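# Level the flower dryer ring and keep flowers clipped

## Task

Get the dryer's ring hanging level without deforming any flower stem. At the end the dryer must hang free from its rail, and every flower must hang upside down, held in a clip by its stem.

## Robot and tools

ROBOT. There are two FANUC CRX-5iA arms, left_arm and right_arm. Each carries a Robotiq two-finger gripper with a 140 mm stroke and a wrist camera. The fingers have a hinge and can fold. A part pinched in the outer quarter of the pads, near the fingertips, is squeezed as firmly as asked. Deeper toward the palm the fingers can wrap and pull the part in: narrow things such as stems may end up loose or not held, and wide ones squeezed harder than asked. Pushing a fingertip straight into a surface folds it easily unless the gripper is fully shut, and that spoils the next grip.

FRAMES. The scene frame has its origin at table-top height, midway between the arms. +x points out over the table, +y toward left_arm, +z up. Camera names such as left or right do not match these sides. The left_arm base is at (+0.027, +0.363, +0.035) m and the right_arm base at (+0.001, -0.329, +0.035) m, both turned only slightly about z. Each arm reports its end_effector_position (m) and end_effector_quat_wxyz in its own base frame. That point lies between the pads when they are closed. The fingertips extend about 33 mm past it at gaps up to 40 mm, and about 9 mm when fully open. Gripper +z runs along the fingers, and the pads close along gripper y. The fixed cameras and the table use the scene frame. Reported hand positions can be off by a few cm.

ROW FORMAT. A row is always 18 numbers covering both arms, even if only one moves. The first 9 are left_arm, the last 9 are right_arm. For each arm: 6 absolute joint target angles in radians, in the order waist, shoulder, elbow, forearm roll, wrist pitch, wrist roll. Then 3 gripper numbers, each in [-1, 1]: position, force_limit, speed.
Joint ranges: waist ±3.491, shoulder ±3.140, elbow -1.187 to 4.328, forearm roll ±3.316, wrist pitch ±3.140, wrist roll ±3.927.
position: +1 is fully open (140 mm), about -0.8 is pads touching, and -1 closes until something blocks. force_limit sets the squeeze, roughly 14 N at -1, 40 N at 0 and 58 N at +1 for a slow close. A faster close grips harder. speed sets the finger rate, about 30 mm/s at -1 and 250 mm/s at +1. To leave a gripper unchanged, repeat the last three numbers sent to it. To firm up a grip, raise force_limit and change position slightly, e.g. -1 to -0.98. To soften a grip, open and close again slowly.

TOOLS.
execute_actions(actions, cameras): actions is a list of actions. Each action holds up to 15 rows, one row per 1/30 s step, and the last row repeats to fill 15 steps. An empty list returns the state plus all camera images. cameras lists names, ["all"] or [].
move(target, speed, blend, stop_force, zero, blocking, cameras): target is one 18-number row or a list of up to 15 rows. Joints travel in step along a path to the absolute angles, so the hands follow curves. The path does not avoid obstacles. speed is the top rate in rad/s of the joint with the longest travel, 0.01 to 3.92, default 0.5, given as one value or one per target. blend (rad) rounds the corners between listed targets; 0 means stop at each. stop_force (N, 12 to 80) ends an arm's path when the push against its motion exceeds that value; use it with a low speed for touching. zero (default true) re-zeroes the force before the move. blocking=false returns early while the move continues, and a new move replaces it. The result adds a move: line with done, off_target, moving, held or fault.
wait(seconds 0 to 10): lets time pass while the last commands are held.
stop(): brakes a running move; the fingers keep going.
zoom_image(camera, region [x0,y0,x1,y1] px, at most 504 x 504): enlarges part of that camera's newest image.
read_manual(section): licence texts only.
finished_scene(scene): ends the scene for good.
Cameras: cam_head_left, cam_head_right, cam_high, cam_low (all 672x504), cam_left_wrist, cam_right_wrist.

RESULTS. Joint positions, Joint velocities ("within noise" means still) and Joint targets are listed per arm in joint order. Tool commands shows the gripper commands. object_status: 0 moving, 1 blocked while opening, 2 blocked while closing (the usual sign of a grip), 3 reached the target or pads met (the part may or may not be held). position_measured is in counts: 3 is open, 139 is about 60 mm, 200 is about 20 mm, 230 is pads touching. Flange force is an estimate along the gripper axes and includes the weight of any load. "joint sent to its limit" means a target was clipped at a joint end. "joint command not followed" means the inter-arm clearance check altered a step. MOTOR HOT warns of overheating.

CAUTIONS. A contact torque of 145 N m on the three base joints, or 36.4 N m on the three wrist joints, or an outside force of 150 N on an arm, freezes that arm for 10 s. Overheating brakes an arm for 30 s or more; holding loads and stretched poses heat the motors. The arms are stiff, so commanding even slightly past a firm contact can cause a fault. Avoid contact between the arms. Do not drop parts, release them while moving, slam, or press hard. Don't bend stems. Nothing may fall off or be left off the table. Loose items may get nudged occasionally.

Each tool is called after ">>>" as name([rows], argument=value, ...), one row to a line, values as JSON.

## Session

>>> execute_actions(actions=[])

Scene clock: 0.00 s.
left_arm: end_effector_position=(+0.3439, -0.2492, +0.3550) position_measured=3 object_status=3 end_effector_quat_wxyz=(-0.003, -0.457, +0.889, +0.037) | right_arm: end_effector_position=(+0.3000, +0.1540, +0.3071) position_measured=3 object_status=3 end_effector_quat_wxyz=(+0.039, +0.977, -0.028, +0.210)
Joint positions: left_arm=[-0.357 0.039 0.326 -0.049 -1.916 -0.279] | right_arm=[1.386 -0.544 -0.448 0.432 -1.669 0.169]
Joint velocities: within noise
Flange force (N): no reading
Joint targets: left_arm=[-0.357 0.039 0.326 -0.049 -1.916 -0.279] | right_arm=[1.386 -0.544 -0.448 0.432 -1.669 0.169]
Tool commands: left_gripper/position=+1.0 left_gripper/force_limit=+1.0 left_gripper/speed=+1.0 right_gripper/position=+1.0 right_gripper/force_limit=+1.0 right_gripper/speed=+1.0
camera_calibration:
cam_left_wrist: T_world_to_cam=[[-0.814105, 0.575214, 0.0797654, 0.402968], [0.562218, 0.746304, 0.356289, -0.127351], [0.145413, 0.334902, -0.930965, 0.507446], [0, 0, 0, 1]] pos_world=[0.325868, -0.306695, 0.485645]
cam_right_wrist: T_world_to_cam=[[-0.0697027, -0.996849, 0.0378707, 0.17677], [-0.993468, 0.0659279, -0.0931411, 0.320978], [0.0903508, -0.0441155, -0.994932, 0.431443], [0, 0, 0, 1]] pos_world=[0.292221, 0.174085, 0.452459]

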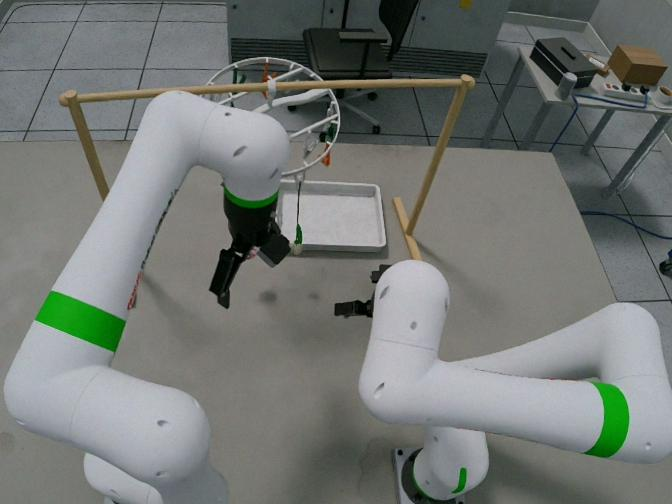

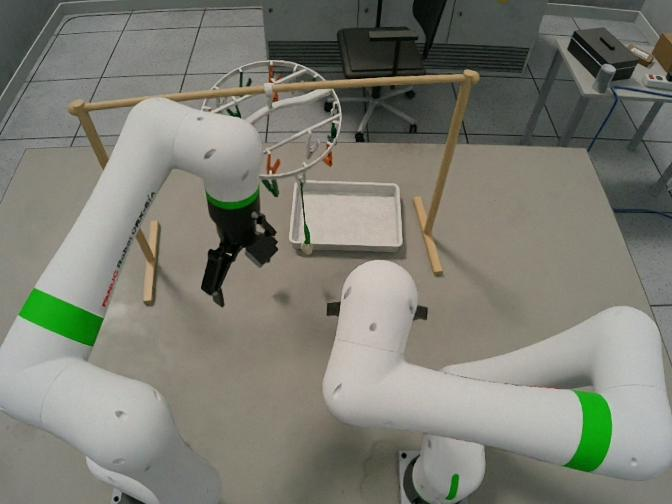

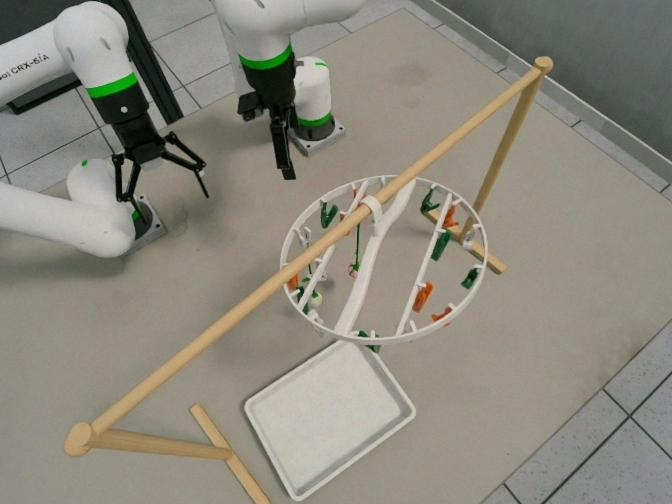

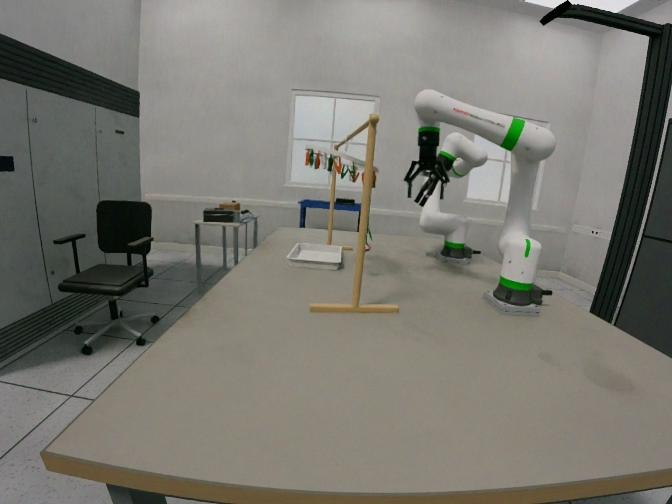

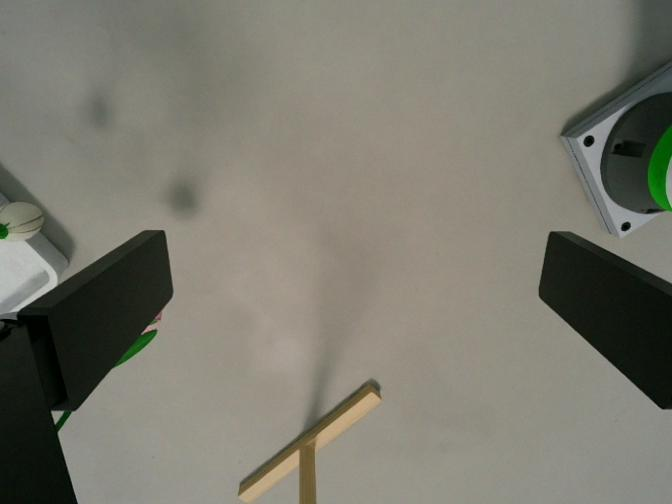

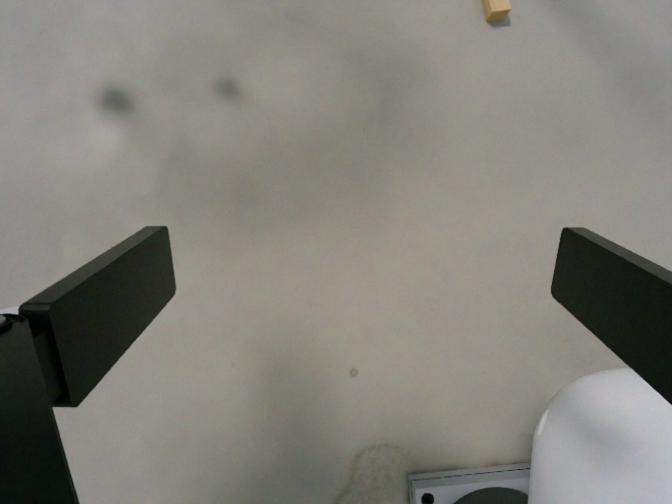

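>>> zoom_image(camera="cam_high", region=[260, 160, 510, 360])

>>> zoom_image(camera="cam_head_right", region=[190, 50, 360, 260])

>>> zoom_image(camera="cam_low", region=[280, 100, 400, 280])

>>> zoom_image(camera="cam_head_left", region=[190, 50, 360, 260])

Scaled by 2.016 from the camera's 672x504 image, which has a finer 960x720 frame.

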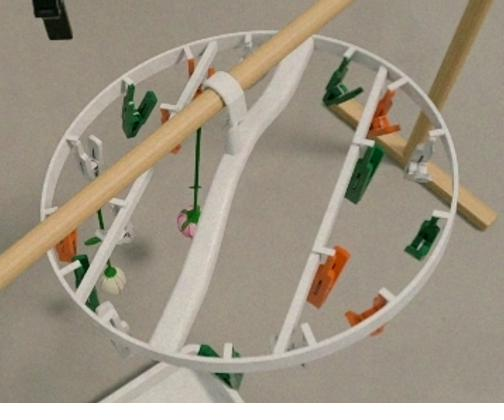

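Scaled by 2.400 from the camera's 672x504 image, which has a finer 960x720 frame.

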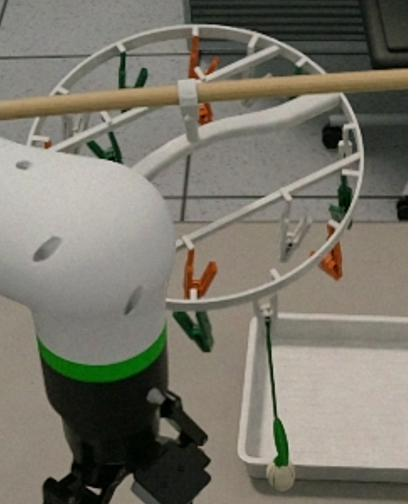

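Scaled by 2.800 from the camera's 672x504 image, which has a finer 960x720 frame.

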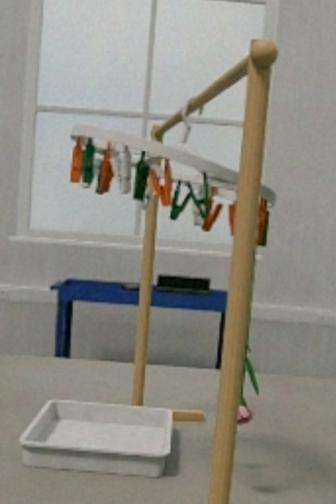

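Scaled by 2.400 from the camera's 672x504 image, which has a finer 960x720 frame.

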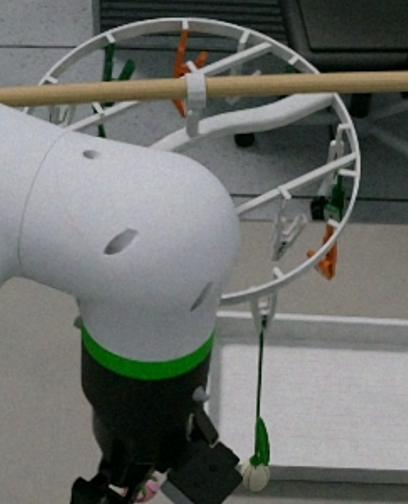

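>>> move([
  [-0.2,-0.6,-0.3,0,-1.87,0,1,1,1,1.386,-0.544,-0.448,0.432,-1.669,0.169,1,1,1],
  [-0.15,-0.9,-1.137,0,0.673,1.571,1,1,1,1.0,-0.6,-0.45,0,-1.7,0.169,1,1,1],
  [-0.15,-0.9,-1.137,0,0.673,1.571,1,1,1,0.55,-0.6,-0.45,0,-1.7,0.7,1,1,1],
  [-0.15,-0.9,-1.137,0,0.673,1.571,1,1,1,0.55,-0.9,-1.137,0,0.673,1.571,1,1,1],
], speed=1.2, cameras=["all"])

Scene clock: 40.70 s.
left_arm: end_effector_position=(+0.3958, -0.1913, +0.4895) position_measured=3 object_status=3 end_effector_quat_wxyz=(+0.063, +0.536, -0.040, +0.841) | right_arm: end_effector_position=(+0.4260, +0.1087, +0.4895) position_measured=3 object_status=3 end_effector_quat_wxyz=(-0.229, +0.517, +0.146, +0.812)
Joint positions: left_arm=[-0.15 -0.9 -1.137 0 0.673 1.571] | right_arm=[0.55 -0.9 -1.137 0 0.673 1.571]
Flange force (N): no reading
Joint targets: left_arm=[-0.150 -0.900 -1.137 0.000 0.673 1.571] | right_arm=[0.550 -0.900 -1.137 0.000 0.673 1.571]
move: done
camera_calibration:
cam_left_wrist: T_world_to_cam=[[-0.161507, -0.986871, -0.00132926, -0.116292], [0.0988082, -0.0148303, -0.994996, 0.451521], [0.981913, -0.16083, 0.0999061, -0.324932], [0, 0, 0, 1]] pos_world=[0.255658, -0.160328, 0.481569]
cam_right_wrist: T_world_to_cam=[[0.544604, -0.83869, 0.00260704, -0.128175], [0.0883234, 0.0542612, -0.994613, 0.447837], [0.83403, 0.5419, 0.103627, -0.318681], [0, 0, 0, 1]] pos_world=[0.29604, 0.0408937, 0.478782]

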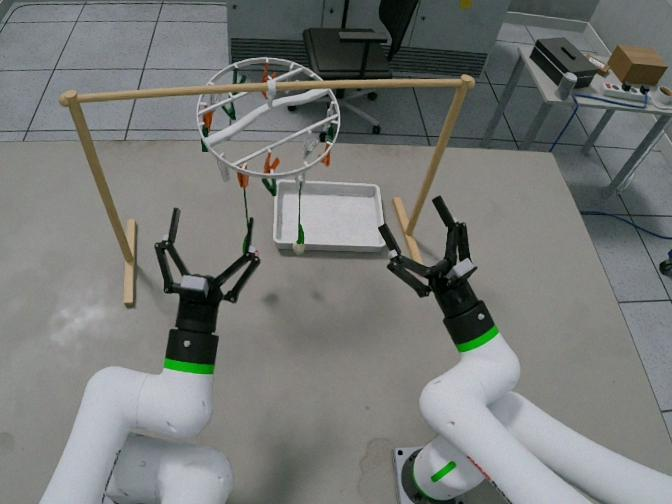

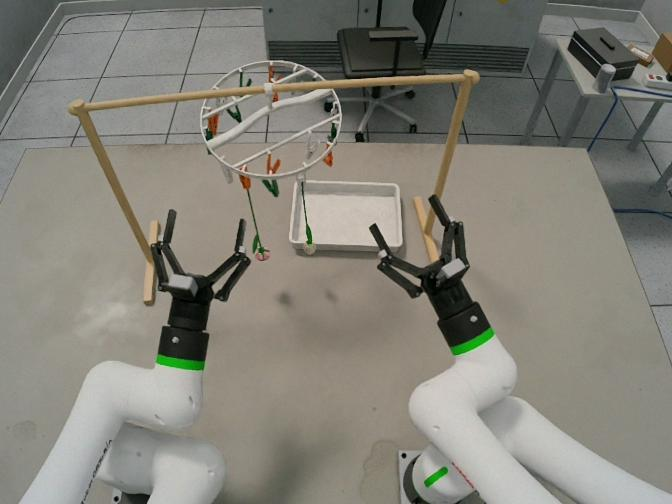

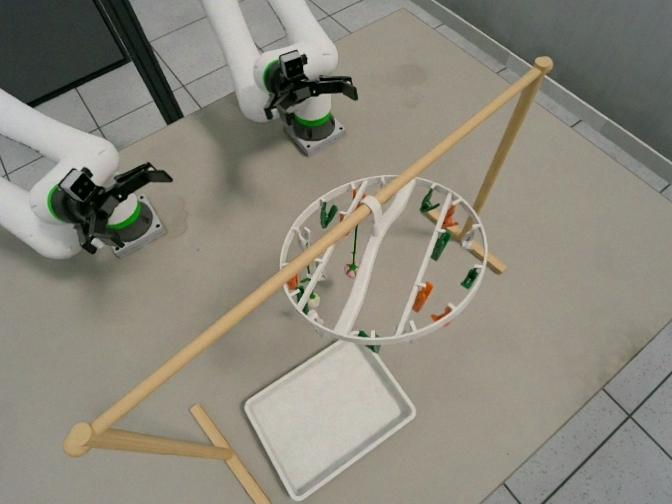

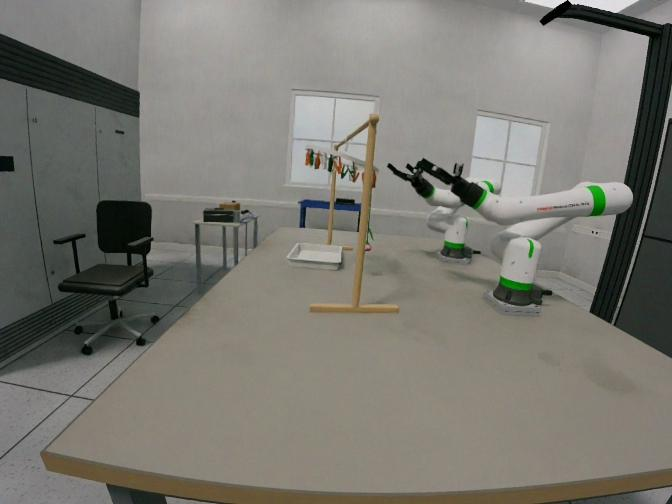

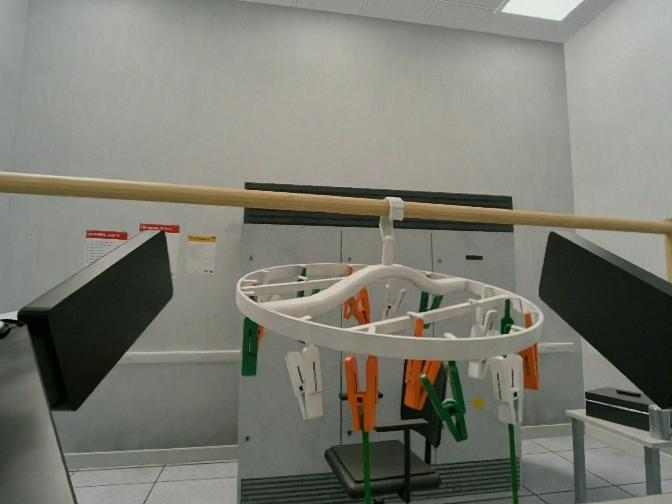

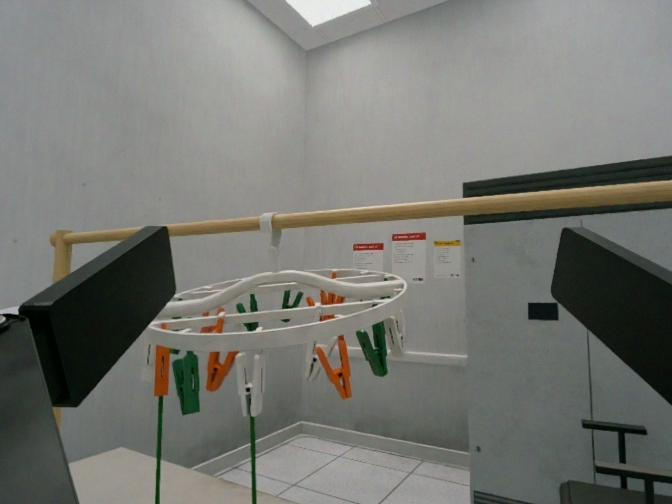

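>>> zoom_image(camera="cam_left_wrist", region=[220, 250, 560, 504])

>>> zoom_image(camera="cam_right_wrist", region=[130, 200, 430, 430])

>>> zoom_image(camera="cam_head_right", region=[190, 50, 360, 270])

Scaled by 1.482 from the camera's 672x504 image, which has a finer 960x720 frame.

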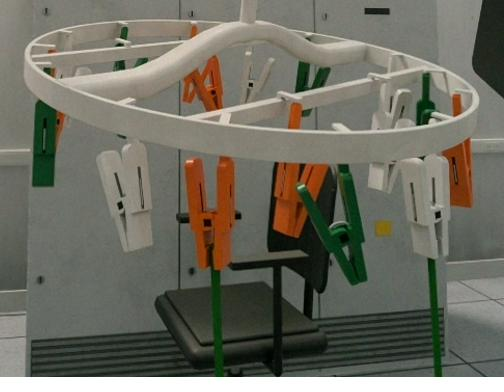

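Scaled by 1.680 from the camera's 672x504 image, which has a finer 960x720 frame.

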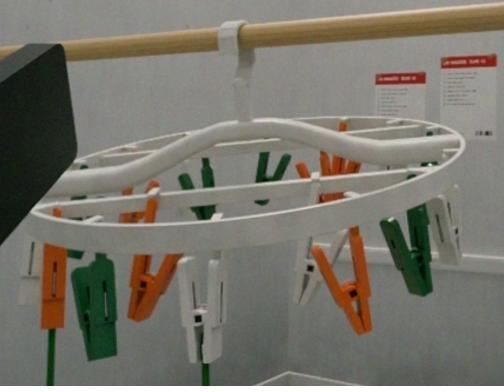

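Scaled by 2.291 from the camera's 672x504 image, which has a finer 960x720 frame.

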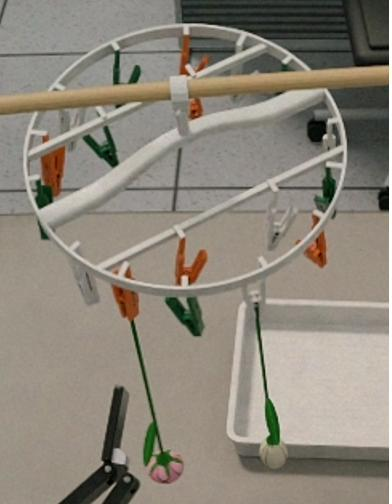

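>>> move([
  [-0.6,-1.0,-0.98,3.1416,0.05,-1.571,-0.15,-1,-1,0.70,0.43,-1.06,0,1.99,1.571,-0.2,-1,-1],
  [-0.6,-1.0,-0.98,3.1416,0.05,-1.571,-0.15,-1,-1,0.70,1.0164,-0.2796,0,2.4305,1.571,-0.2,-1,-1],
], speed=[1.0,0.5], cameras=["cam_right_wrist","cam_left_wrist","cam_high"])

>>> zoom_image(camera="cam_right_wrist", region=[200, 100, 530, 400])

Scene clock: 153.83 s.
left_arm: end_effector_position=(+0.4376, -0.1419, +0.4044) position_measured=148 object_status=3 end_effector_quat_wxyz=(+0.206, +0.686, -0.212, +0.665) | right_arm: end_effector_position=(+0.5522, +0.2952, +0.3231) position_measured=154 object_status=3 end_effector_quat_wxyz=(-0.329, +0.260, +0.095, +0.903)
Joint positions: left_arm=[-0.6 -1 -0.98 3.142 0.05 -1.571] | right_arm=[0.7 0.902 -0.431 0 2.343 1.571]
Flange force (N): left_arm=no reading | right_arm=[-5.0 1.2 -2.4]
Flange force when the fault began (N): right_arm=[95.2 -9.7 75.5]
Joint targets: left_arm=[-0.600 -1.000 -0.980 3.142 0.050 -1.571] | right_arm=[0.700 0.902 -0.431 0.000 2.343 1.571]
Tool commands: left_gripper/position=-0.15 left_gripper/force_limit=-1.0 left_gripper/speed=-1.0 right_gripper/position=-0.2 right_gripper/force_limit=-1.0 right_gripper/speed=-1.0
FORCE FAULT: contact force on the right arm reached its limit, and that arm stopped. The contact can be on any part of that arm, not only on its tool. That arm's remaining commands of this call were not run. That arm is still stopped at the end of this call. That arm stays stopped for about 10 more seconds. Until then a move that you send moves the other arm only, and its call returns only when the move has ended. Once the stop has ended, the next robot result says so. If the stop ends while you think or write, that arm runs what you send next. While its stop runs, that arm takes no new command, but its gripper still runs the gripper command that each later call begins with. Until it ends, the stop uses up actions while you think or wait. An arm that is not stopped still takes commands.
move: fault (right_arm); path passed 1 of 2 targets; right_arm: the elbow is farthest, 0.152 rad from its target
camera_calibration:
cam_left_wrist: T_world_to_cam=[[-0.574105, -0.818772, 0.00391934, 0.141469], [-0.295038, 0.202404, -0.933802, 0.541902], [0.763777, -0.537257, -0.35777, -0.122305], [0, 0, 0, 1]] pos_world=[0.334513, -0.0595612, 0.461717]
cam_right_wrist: T_world_to_cam=[[0.659586, -0.751454, 0.0162402, -0.133702], [0.47943, 0.403981, -0.779068, -0.12763], [0.578873, 0.521648, 0.626729, -0.529882], [0, 0, 0, 1]] pos_world=[0.456112, 0.227501, 0.234831]
Images, in order (width x height): cam_high 672x504, cam_left_wrist 672x504, cam_right_wrist 672x504.

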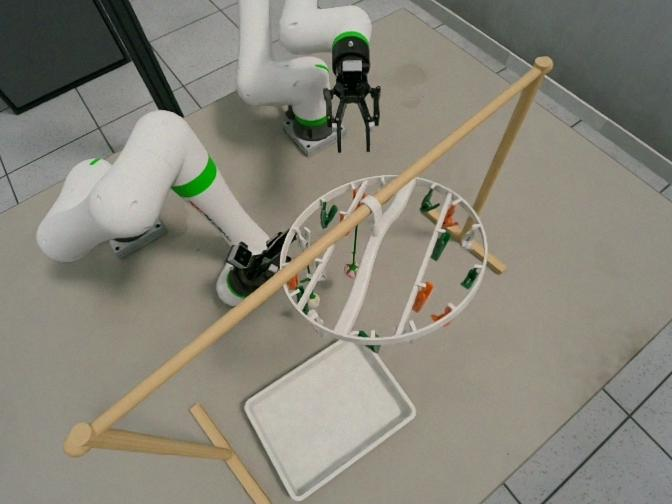

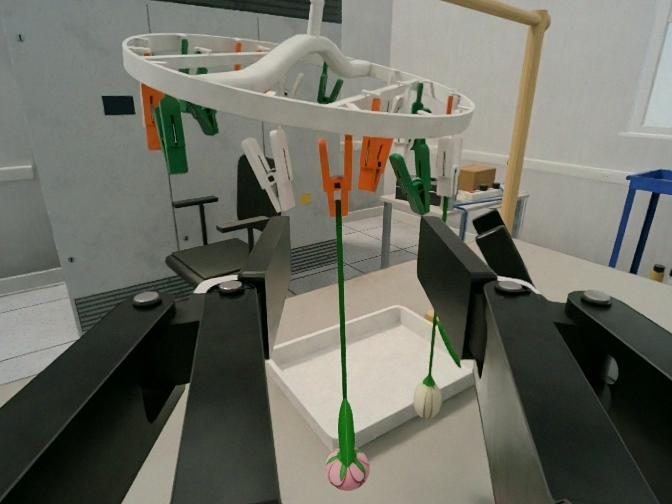

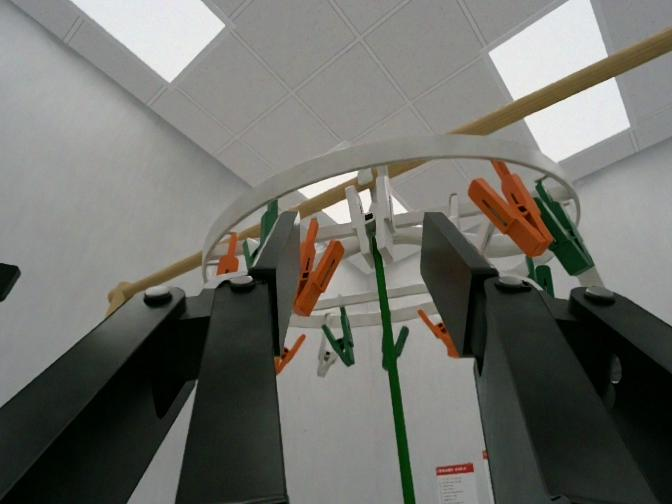

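Scaled by 1.527 from the camera's 672x504 image, which has a finer 960x720 frame.

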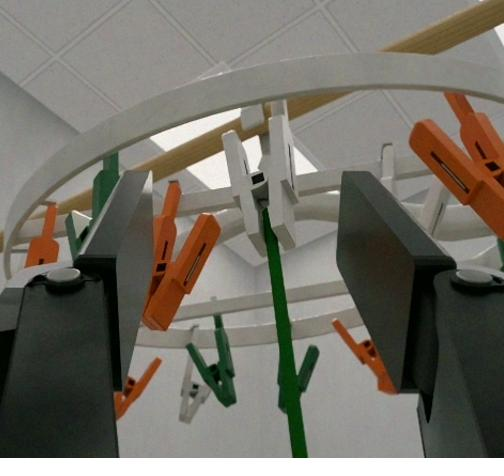

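>>> wait(seconds=0.5)

>>> move(target=[-0.6,-1.0,-0.98,3.1416,0.05,-1.571,-0.15,-1,-1,0.70,0.6109,-0.6763,0,2.2471,1.571,-0.2,-1,-1], cameras=["cam_right_wrist","cam_head_right"])

Scene clock: 170.67 s.
left_arm: end_effector_position=(+0.4376, -0.1419, +0.4044) position_measured=148 object_status=3 end_effector_quat_wxyz=(+0.206, +0.686, -0.212, +0.665) | right_arm: end_effector_position=(+0.5522, +0.2952, +0.3231) position_measured=154 object_status=3 end_effector_quat_wxyz=(-0.329, +0.260, +0.095, +0.903)
Joint positions: left_arm=[-0.6 -1 -0.98 3.142 0.05 -1.571] | right_arm=[0.7 0.902 -0.431 0 2.343 1.571]
Flange force (N): left_arm=no reading | right_arm=[-5.7 0.6 -3.0]
Joint targets: left_arm=[-0.600 -1.000 -0.980 3.142 0.050 -1.571] | right_arm=[0.700 0.902 -0.431 0.000 2.343 1.571]
Tool commands: left_gripper/position=-0.15 left_gripper/force_limit=-1.0 left_gripper/speed=-1.0 right_gripper/position=-0.2 right_gripper/force_limit=-1.0 right_gripper/speed=-1.0
FORCE FAULT, CONTINUED: the right arm's stop, for the force fault that an earlier result reported, is over. The rest of the stop counts as 20 of the actions that you can send in this scene. That arm's target is now where it stood when the stop ended, not its last command. That arm accepts commands again.
wait: 0.50 s; at rest from the start

Scene clock: 171.70 s.
left_arm: end_effector_position=(+0.4376, -0.1419, +0.4044) position_measured=148 object_status=3 end_effector_quat_wxyz=(+0.206, +0.686, -0.212, +0.665) | right_arm: end_effector_position=(+0.5121, +0.2614, +0.4000) position_measured=154 object_status=3 end_effector_quat_wxyz=(-0.327, +0.282, +0.103, +0.896)
Joint positions: left_arm=[-0.6 -1 -0.98 3.142 0.05 -1.571] | right_arm=[0.7 0.611 -0.676 0 2.247 1.571]
Flange force (N): left_arm=no reading | right_arm=[-5.9 0.8 -2.9]
Joint targets: left_arm=[-0.600 -1.000 -0.980 3.142 0.050 -1.571] | right_arm=[0.700 0.611 -0.676 0.000 2.247 1.571]
move: done
camera_calibration:
cam_right_wrist: T_world_to_cam=[[0.660213, -0.750925, 0.0152097, -0.134012], [0.449098, 0.378454, -0.809372, -0.000527522], [0.602021, 0.541189, 0.587099, -0.538343], [0, 0, 0, 1]] pos_world=[0.412807, 0.190912, 0.317672]
Images, in order (width x height): cam_head_right 672x504, cam_right_wrist 672x504.

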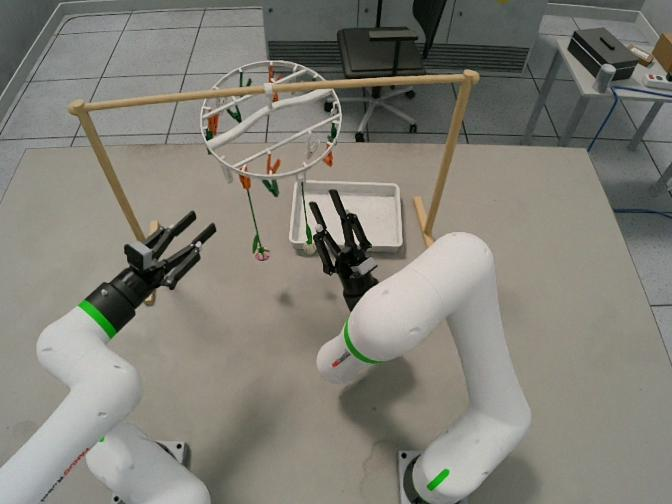

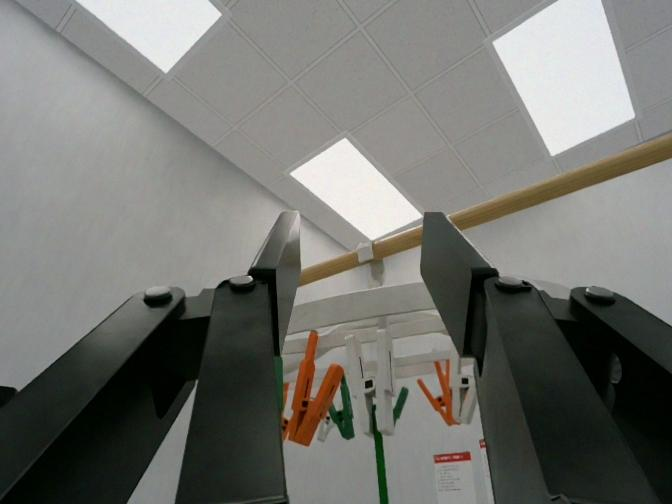

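>>> move([
  [-0.6,-1.0,-0.98,3.1416,0.05,-1.571,-0.15,-1,-1,0.70,0.6796,-0.4904,0,2.1299,1.571,-0.2,-1,-1],
  [-0.6,-1.0,-0.98,3.1416,0.05,-1.571,-0.15,-1,-1,0.70,0.7015,-0.4248,0,2.0862,1.571,-0.2,-1,-1],
], speed=0.2, blend=[0.02,0], cameras=["cam_right_wrist","cam_left_wrist"])

>>> zoom_image(camera="cam_right_wrist", region=[270, 180, 450, 370])

>>> zoom_image(camera="cam_left_wrist", region=[300, 100, 520, 440])

Scene clock: 182.57 s.
left_arm: end_effector_position=(+0.4376, -0.1419, +0.4044) position_measured=148 object_status=3 end_effector_quat_wxyz=(+0.206, +0.686, -0.212, +0.665) | right_arm: end_effector_position=(+0.5840, +0.3219, +0.4020) position_measured=154 object_status=3 end_effector_quat_wxyz=(-0.327, +0.282, +0.103, +0.896)
Joint positions: left_arm=[-0.6 -1 -0.98 3.142 0.05 -1.571] | right_arm=[0.7 0.701 -0.425 0 2.086 1.571]
Flange force (N): left_arm=no reading | right_arm=[-4.8 0.9 -2.2]
Joint targets: left_arm=[-0.600 -1.000 -0.980 3.142 0.050 -1.571] | right_arm=[0.700 0.702 -0.425 0.000 2.086 1.571]
move: done
camera_calibration:
cam_left_wrist: T_world_to_cam=[[-0.574105, -0.818772, 0.00391934, 0.141469], [-0.295038, 0.202404, -0.933802, 0.541902], [0.763777, -0.537257, -0.35777, -0.122305], [0, 0, 0, 1]] pos_world=[0.334513, -0.0595612, 0.461717]
cam_right_wrist: T_world_to_cam=[[0.660167, -0.750966, 0.0151658, -0.135892], [0.449121, 0.378473, -0.80935, -0.0541117], [0.602055, 0.541117, 0.58713, -0.615547], [0, 0, 0, 1]] pos_world=[0.484607, 0.251513, 0.319672]
Images, in order (width x height): cam_left_wrist 672x504, cam_right_wrist 672x504.

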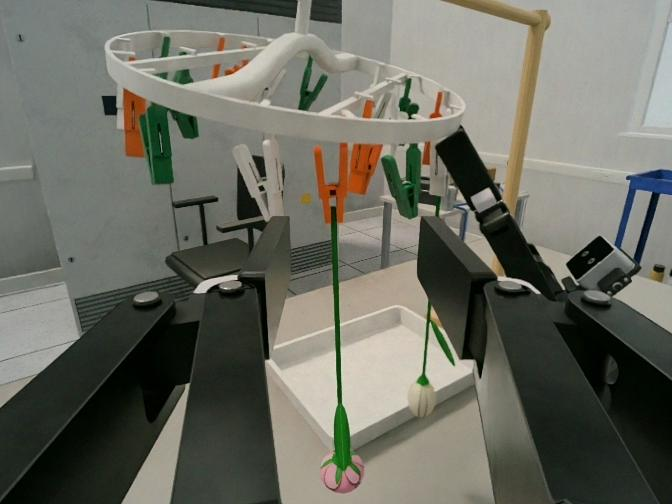

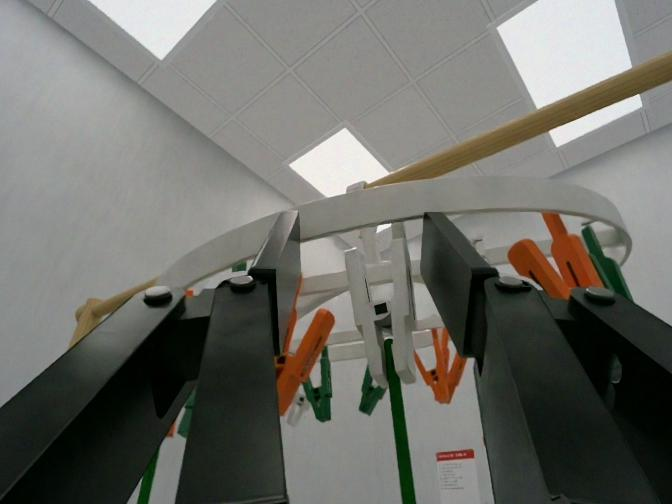

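Scaled by 2.653 from the camera's 672x504 image, which has a finer 960x720 frame.

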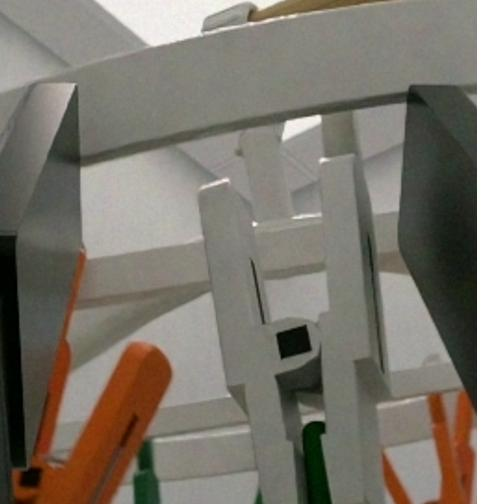

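Scaled by 1.482 from the camera's 672x504 image, which has a finer 960x720 frame.

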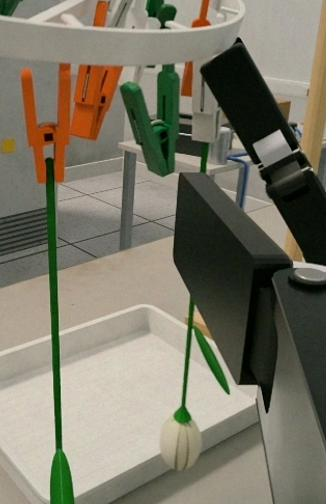

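>>> move(target=[-0.743,-0.4378,-0.9599,3.1416,-0.3476,-1.571,-0.4,-1,-1,0.6915,0.7144,-0.4146,0,2.0889,1.571,-0.2,-1,-1], speed=0.3, cameras=["cam_right_wrist","cam_left_wrist"])

>>> zoom_image(camera="cam_right_wrist", region=[270, 180, 450, 370])

Scene clock: 210.97 s.
left_arm: end_effector_position=(+0.4930, -0.2763, +0.2800) position_measured=179 object_status=3 end_effector_quat_wxyz=(+0.233, +0.714, -0.278, +0.599) | right_arm: end_effector_position=(+0.5890, +0.3188, +0.3981) position_measured=154 object_status=3 end_effector_quat_wxyz=(-0.323, +0.283, +0.102, +0.897)
Joint positions: left_arm=[-0.743 -0.438 -0.96 3.142 -0.348 -1.571] | right_arm=[0.692 0.714 -0.415 0 2.089 1.571]
Flange force (N): left_arm=no reading | right_arm=[-5.7 1.7 -1.3]
Joint targets: left_arm=[-0.743 -0.438 -0.960 3.142 -0.348 -1.571] | right_arm=[0.691 0.714 -0.415 0.000 2.089 1.571]
move: done
camera_calibration:
cam_left_wrist: T_world_to_cam=[[-0.684396, -0.72909, 0.005495, 0.142308], [-0.35943, 0.33082, -0.872564, 0.519358], [0.63436, -0.599155, -0.488468, -0.19807], [0, 0, 0, 1]] pos_world=[0.409716, -0.186733, 0.355641]
cam_right_wrist: T_world_to_cam=[[0.653777, -0.756533, 0.0152688, -0.136042], [0.452378, 0.374599, -0.809339, -0.0591381], [0.606572, 0.536034, 0.587144, -0.61562], [0, 0, 0, 1]] pos_world=[0.489112, 0.249226, 0.315672]
Images, in order (width x height): cam_left_wrist 672x504, cam_right_wrist 672x504.

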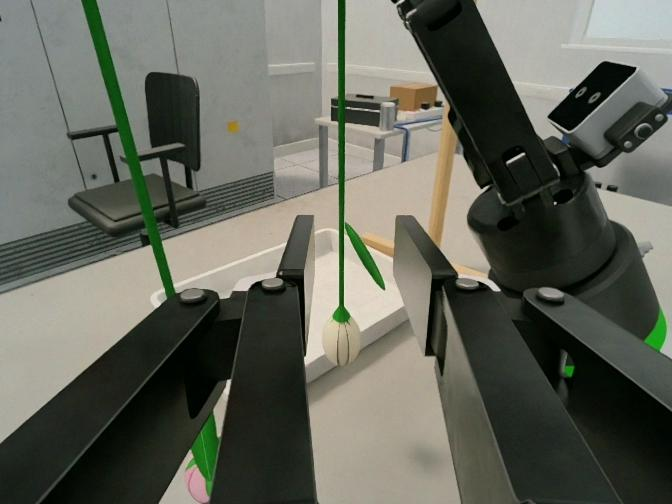

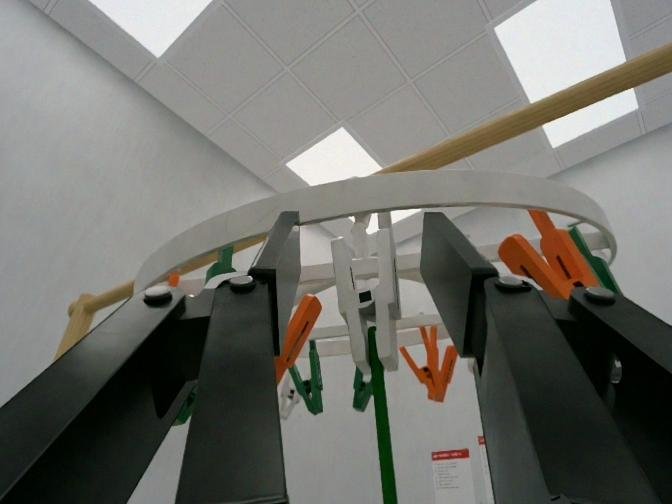

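Scaled by 2.653 from the camera's 672x504 image, which has a finer 960x720 frame.

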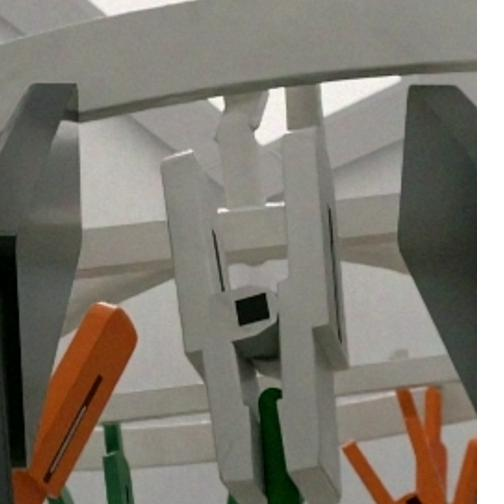

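>>> move([
  [-0.7385,-0.4378,-0.9599,3.1416,-0.3476,-1.571,-0.4,-1,-1,0.6915,0.7144,-0.4146,0,2.0889,1.571,-0.2,-1,-1],
  [-0.7385,-0.1263,-0.7463,3.1416,-0.4455,-1.571,-0.4,-1,-1,0.6915,0.7144,-0.4146,0,2.0889,1.571,-0.2,-1,-1],
], speed=0.15, cameras=["cam_right_wrist","cam_left_wrist"])

>>> zoom_image(camera="cam_left_wrist", region=[250, 50, 500, 400])

Scene clock: 221.17 s.
left_arm: end_effector_position=(+0.5677, -0.3410, +0.2800) position_measured=179 object_status=3 end_effector_quat_wxyz=(+0.232, +0.714, -0.277, +0.600) | right_arm: end_effector_position=(+0.5890, +0.3188, +0.3981) position_measured=154 object_status=3 end_effector_quat_wxyz=(-0.323, +0.283, +0.102, +0.897)
Joint positions: left_arm=[-0.738 -0.126 -0.746 3.142 -0.445 -1.571] | right_arm=[0.691 0.714 -0.415 0 2.089 1.571]
Flange force (N): left_arm=no reading | right_arm=[-6.1 1.7 -1.4]
Joint targets: left_arm=[-0.739 -0.126 -0.746 3.142 -0.446 -1.571] | right_arm=[0.691 0.714 -0.415 0.000 2.089 1.571]
move: done
camera_calibration:
cam_left_wrist: T_world_to_cam=[[-0.681134, -0.732138, 0.00552526, 0.143478], [-0.360903, 0.329176, -0.872578, 0.567908], [0.637029, -0.596336, -0.488444, -0.284803], [0, 0, 0, 1]] pos_world=[0.484115, -0.251734, 0.355641]
cam_right_wrist: T_world_to_cam=[[0.653777, -0.756533, 0.0152688, -0.136042], [0.452378, 0.374599, -0.809339, -0.0591381], [0.606572, 0.536034, 0.587144, -0.61562], [0, 0, 0, 1]] pos_world=[0.489112, 0.249226, 0.315672]
Images, in order (width x height): cam_left_wrist 672x504, cam_right_wrist 672x504.

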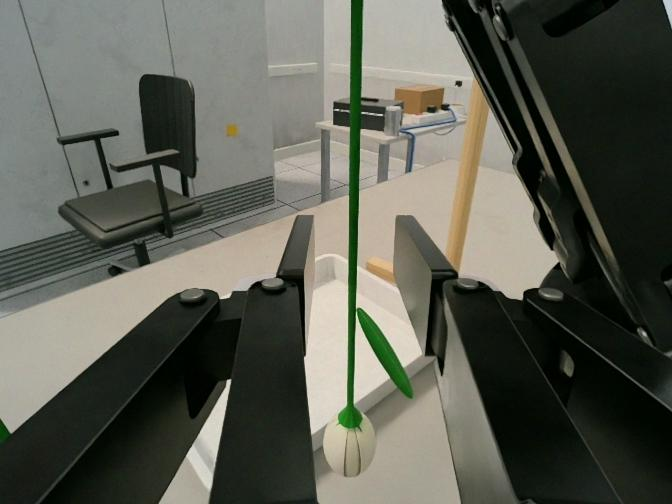

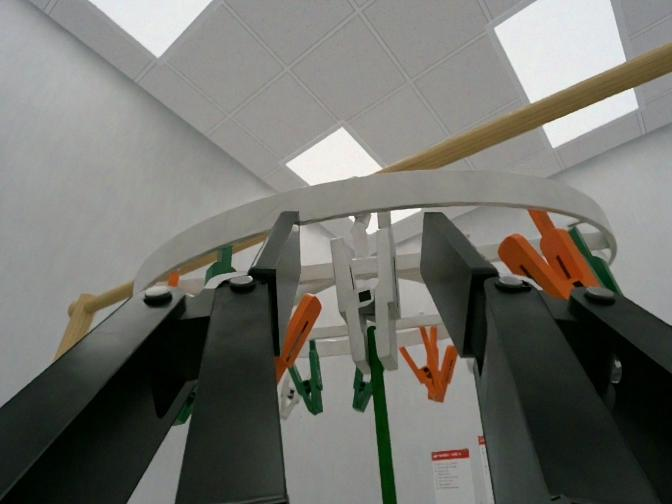

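Scaled by 1.440 from the camera's 672x504 image, which has a finer 960x720 frame.

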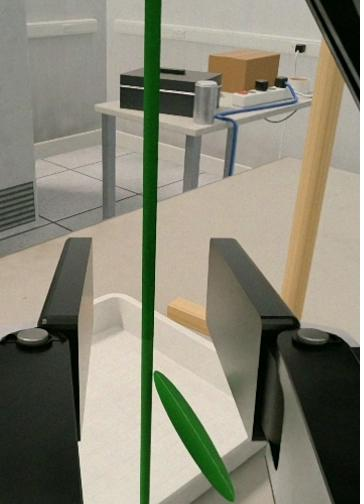

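>>> move([
  [-0.7385,-0.1263,-0.7463,3.1416,-0.4455,-1.571,-1,-1,-1,0.6915,0.7144,-0.4146,0,2.0889,1.571,-0.2,-1,-1],
])

>>> move([
  [-0.7385,-0.1263,-0.7463,3.1416,-0.4455,-1.571,-1,-1,-1,0.6915,0.7144,-0.4146,0,2.0889,1.571,-0.65,-0.1,-1],
], cameras=["cam_right_wrist","cam_left_wrist"])

>>> zoom_image(camera="cam_right_wrist", region=[270, 180, 450, 370])

Scene clock: 230.70 s.
left_arm: end_effector_position=(+0.5678, -0.3411, +0.2800) position_measured=231 object_status=0 end_effector_quat_wxyz=(+0.232, +0.714, -0.277, +0.599) | right_arm: end_effector_position=(+0.5890, +0.3188, +0.3981) position_measured=154 object_status=3 end_effector_quat_wxyz=(-0.323, +0.283, +0.102, +0.897)
Joint positions: left_arm=[-0.738 -0.126 -0.746 3.142 -0.446 -1.571] | right_arm=[0.691 0.714 -0.415 0 2.089 1.571]
Flange force (N): left_arm=no reading | right_arm=[-5.4 1.0 -0.8]
Joint targets: left_arm=[-0.739 -0.126 -0.746 3.142 -0.446 -1.571] | right_arm=[0.691 0.714 -0.415 0.000 2.089 1.571]
move: done

Scene clock: 231.97 s.
left_arm: end_effector_position=(+0.5678, -0.3411, +0.2800) position_measured=231 object_status=3 end_effector_quat_wxyz=(+0.232, +0.714, -0.277, +0.600) | right_arm: end_effector_position=(+0.5890, +0.3188, +0.3981) position_measured=199 object_status=0 end_effector_quat_wxyz=(-0.323, +0.283, +0.102, +0.897)
Joint positions: left_arm=[-0.738 -0.126 -0.746 3.142 -0.446 -1.571] | right_arm=[0.691 0.714 -0.415 0 2.089 1.571]
Flange force (N): left_arm=no reading | right_arm=[-5.6 1.8 -2.2]
Joint targets: left_arm=[-0.739 -0.126 -0.746 3.142 -0.446 -1.571] | right_arm=[0.691 0.714 -0.415 0.000 2.089 1.571]
move: done
camera_calibration:
cam_left_wrist: T_world_to_cam=[[-0.681134, -0.732138, 0.00552526, 0.143405], [-0.360903, 0.329176, -0.872578, 0.567941], [0.637029, -0.596336, -0.488444, -0.284862], [0, 0, 0, 1]] pos_world=[0.484115, -0.251834, 0.355641]
cam_right_wrist: T_world_to_cam=[[0.653738, -0.756567, 0.0152306, -0.136003], [0.452351, 0.374576, -0.809365, -0.0591101], [0.606634, 0.536003, 0.587108, -0.615631], [0, 0, 0, 1]] pos_world=[0.489112, 0.249226, 0.315672]
Images, in order (width x height): cam_left_wrist 672x504, cam_right_wrist 672x504.

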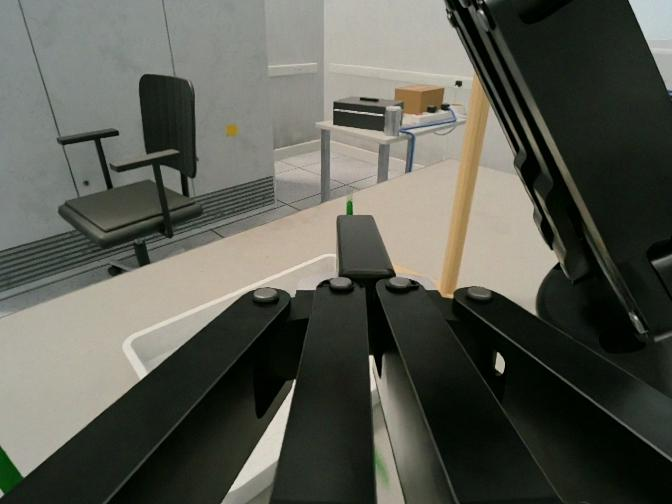

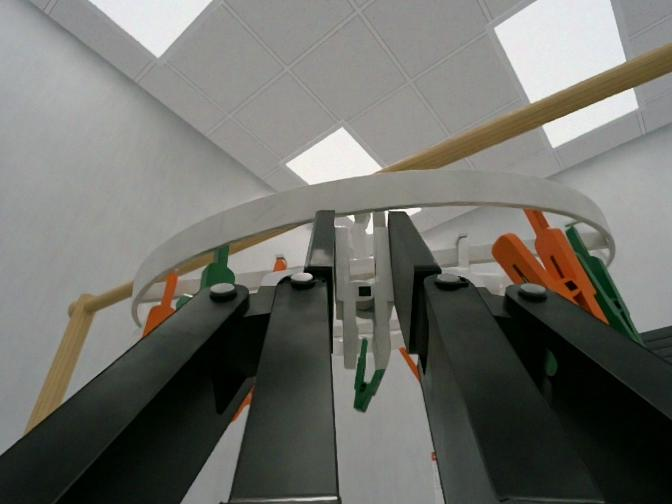

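Scaled by 2.653 from the camera's 672x504 image, which has a finer 960x720 frame.

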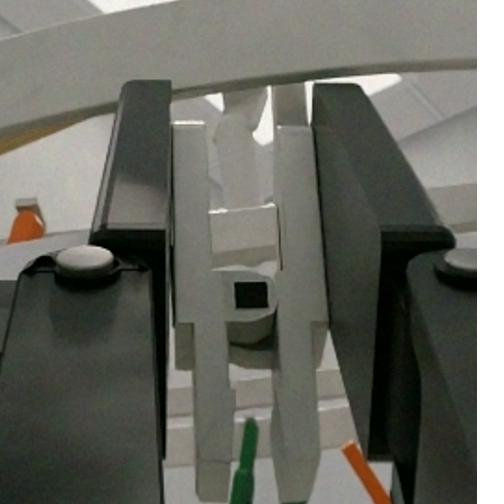

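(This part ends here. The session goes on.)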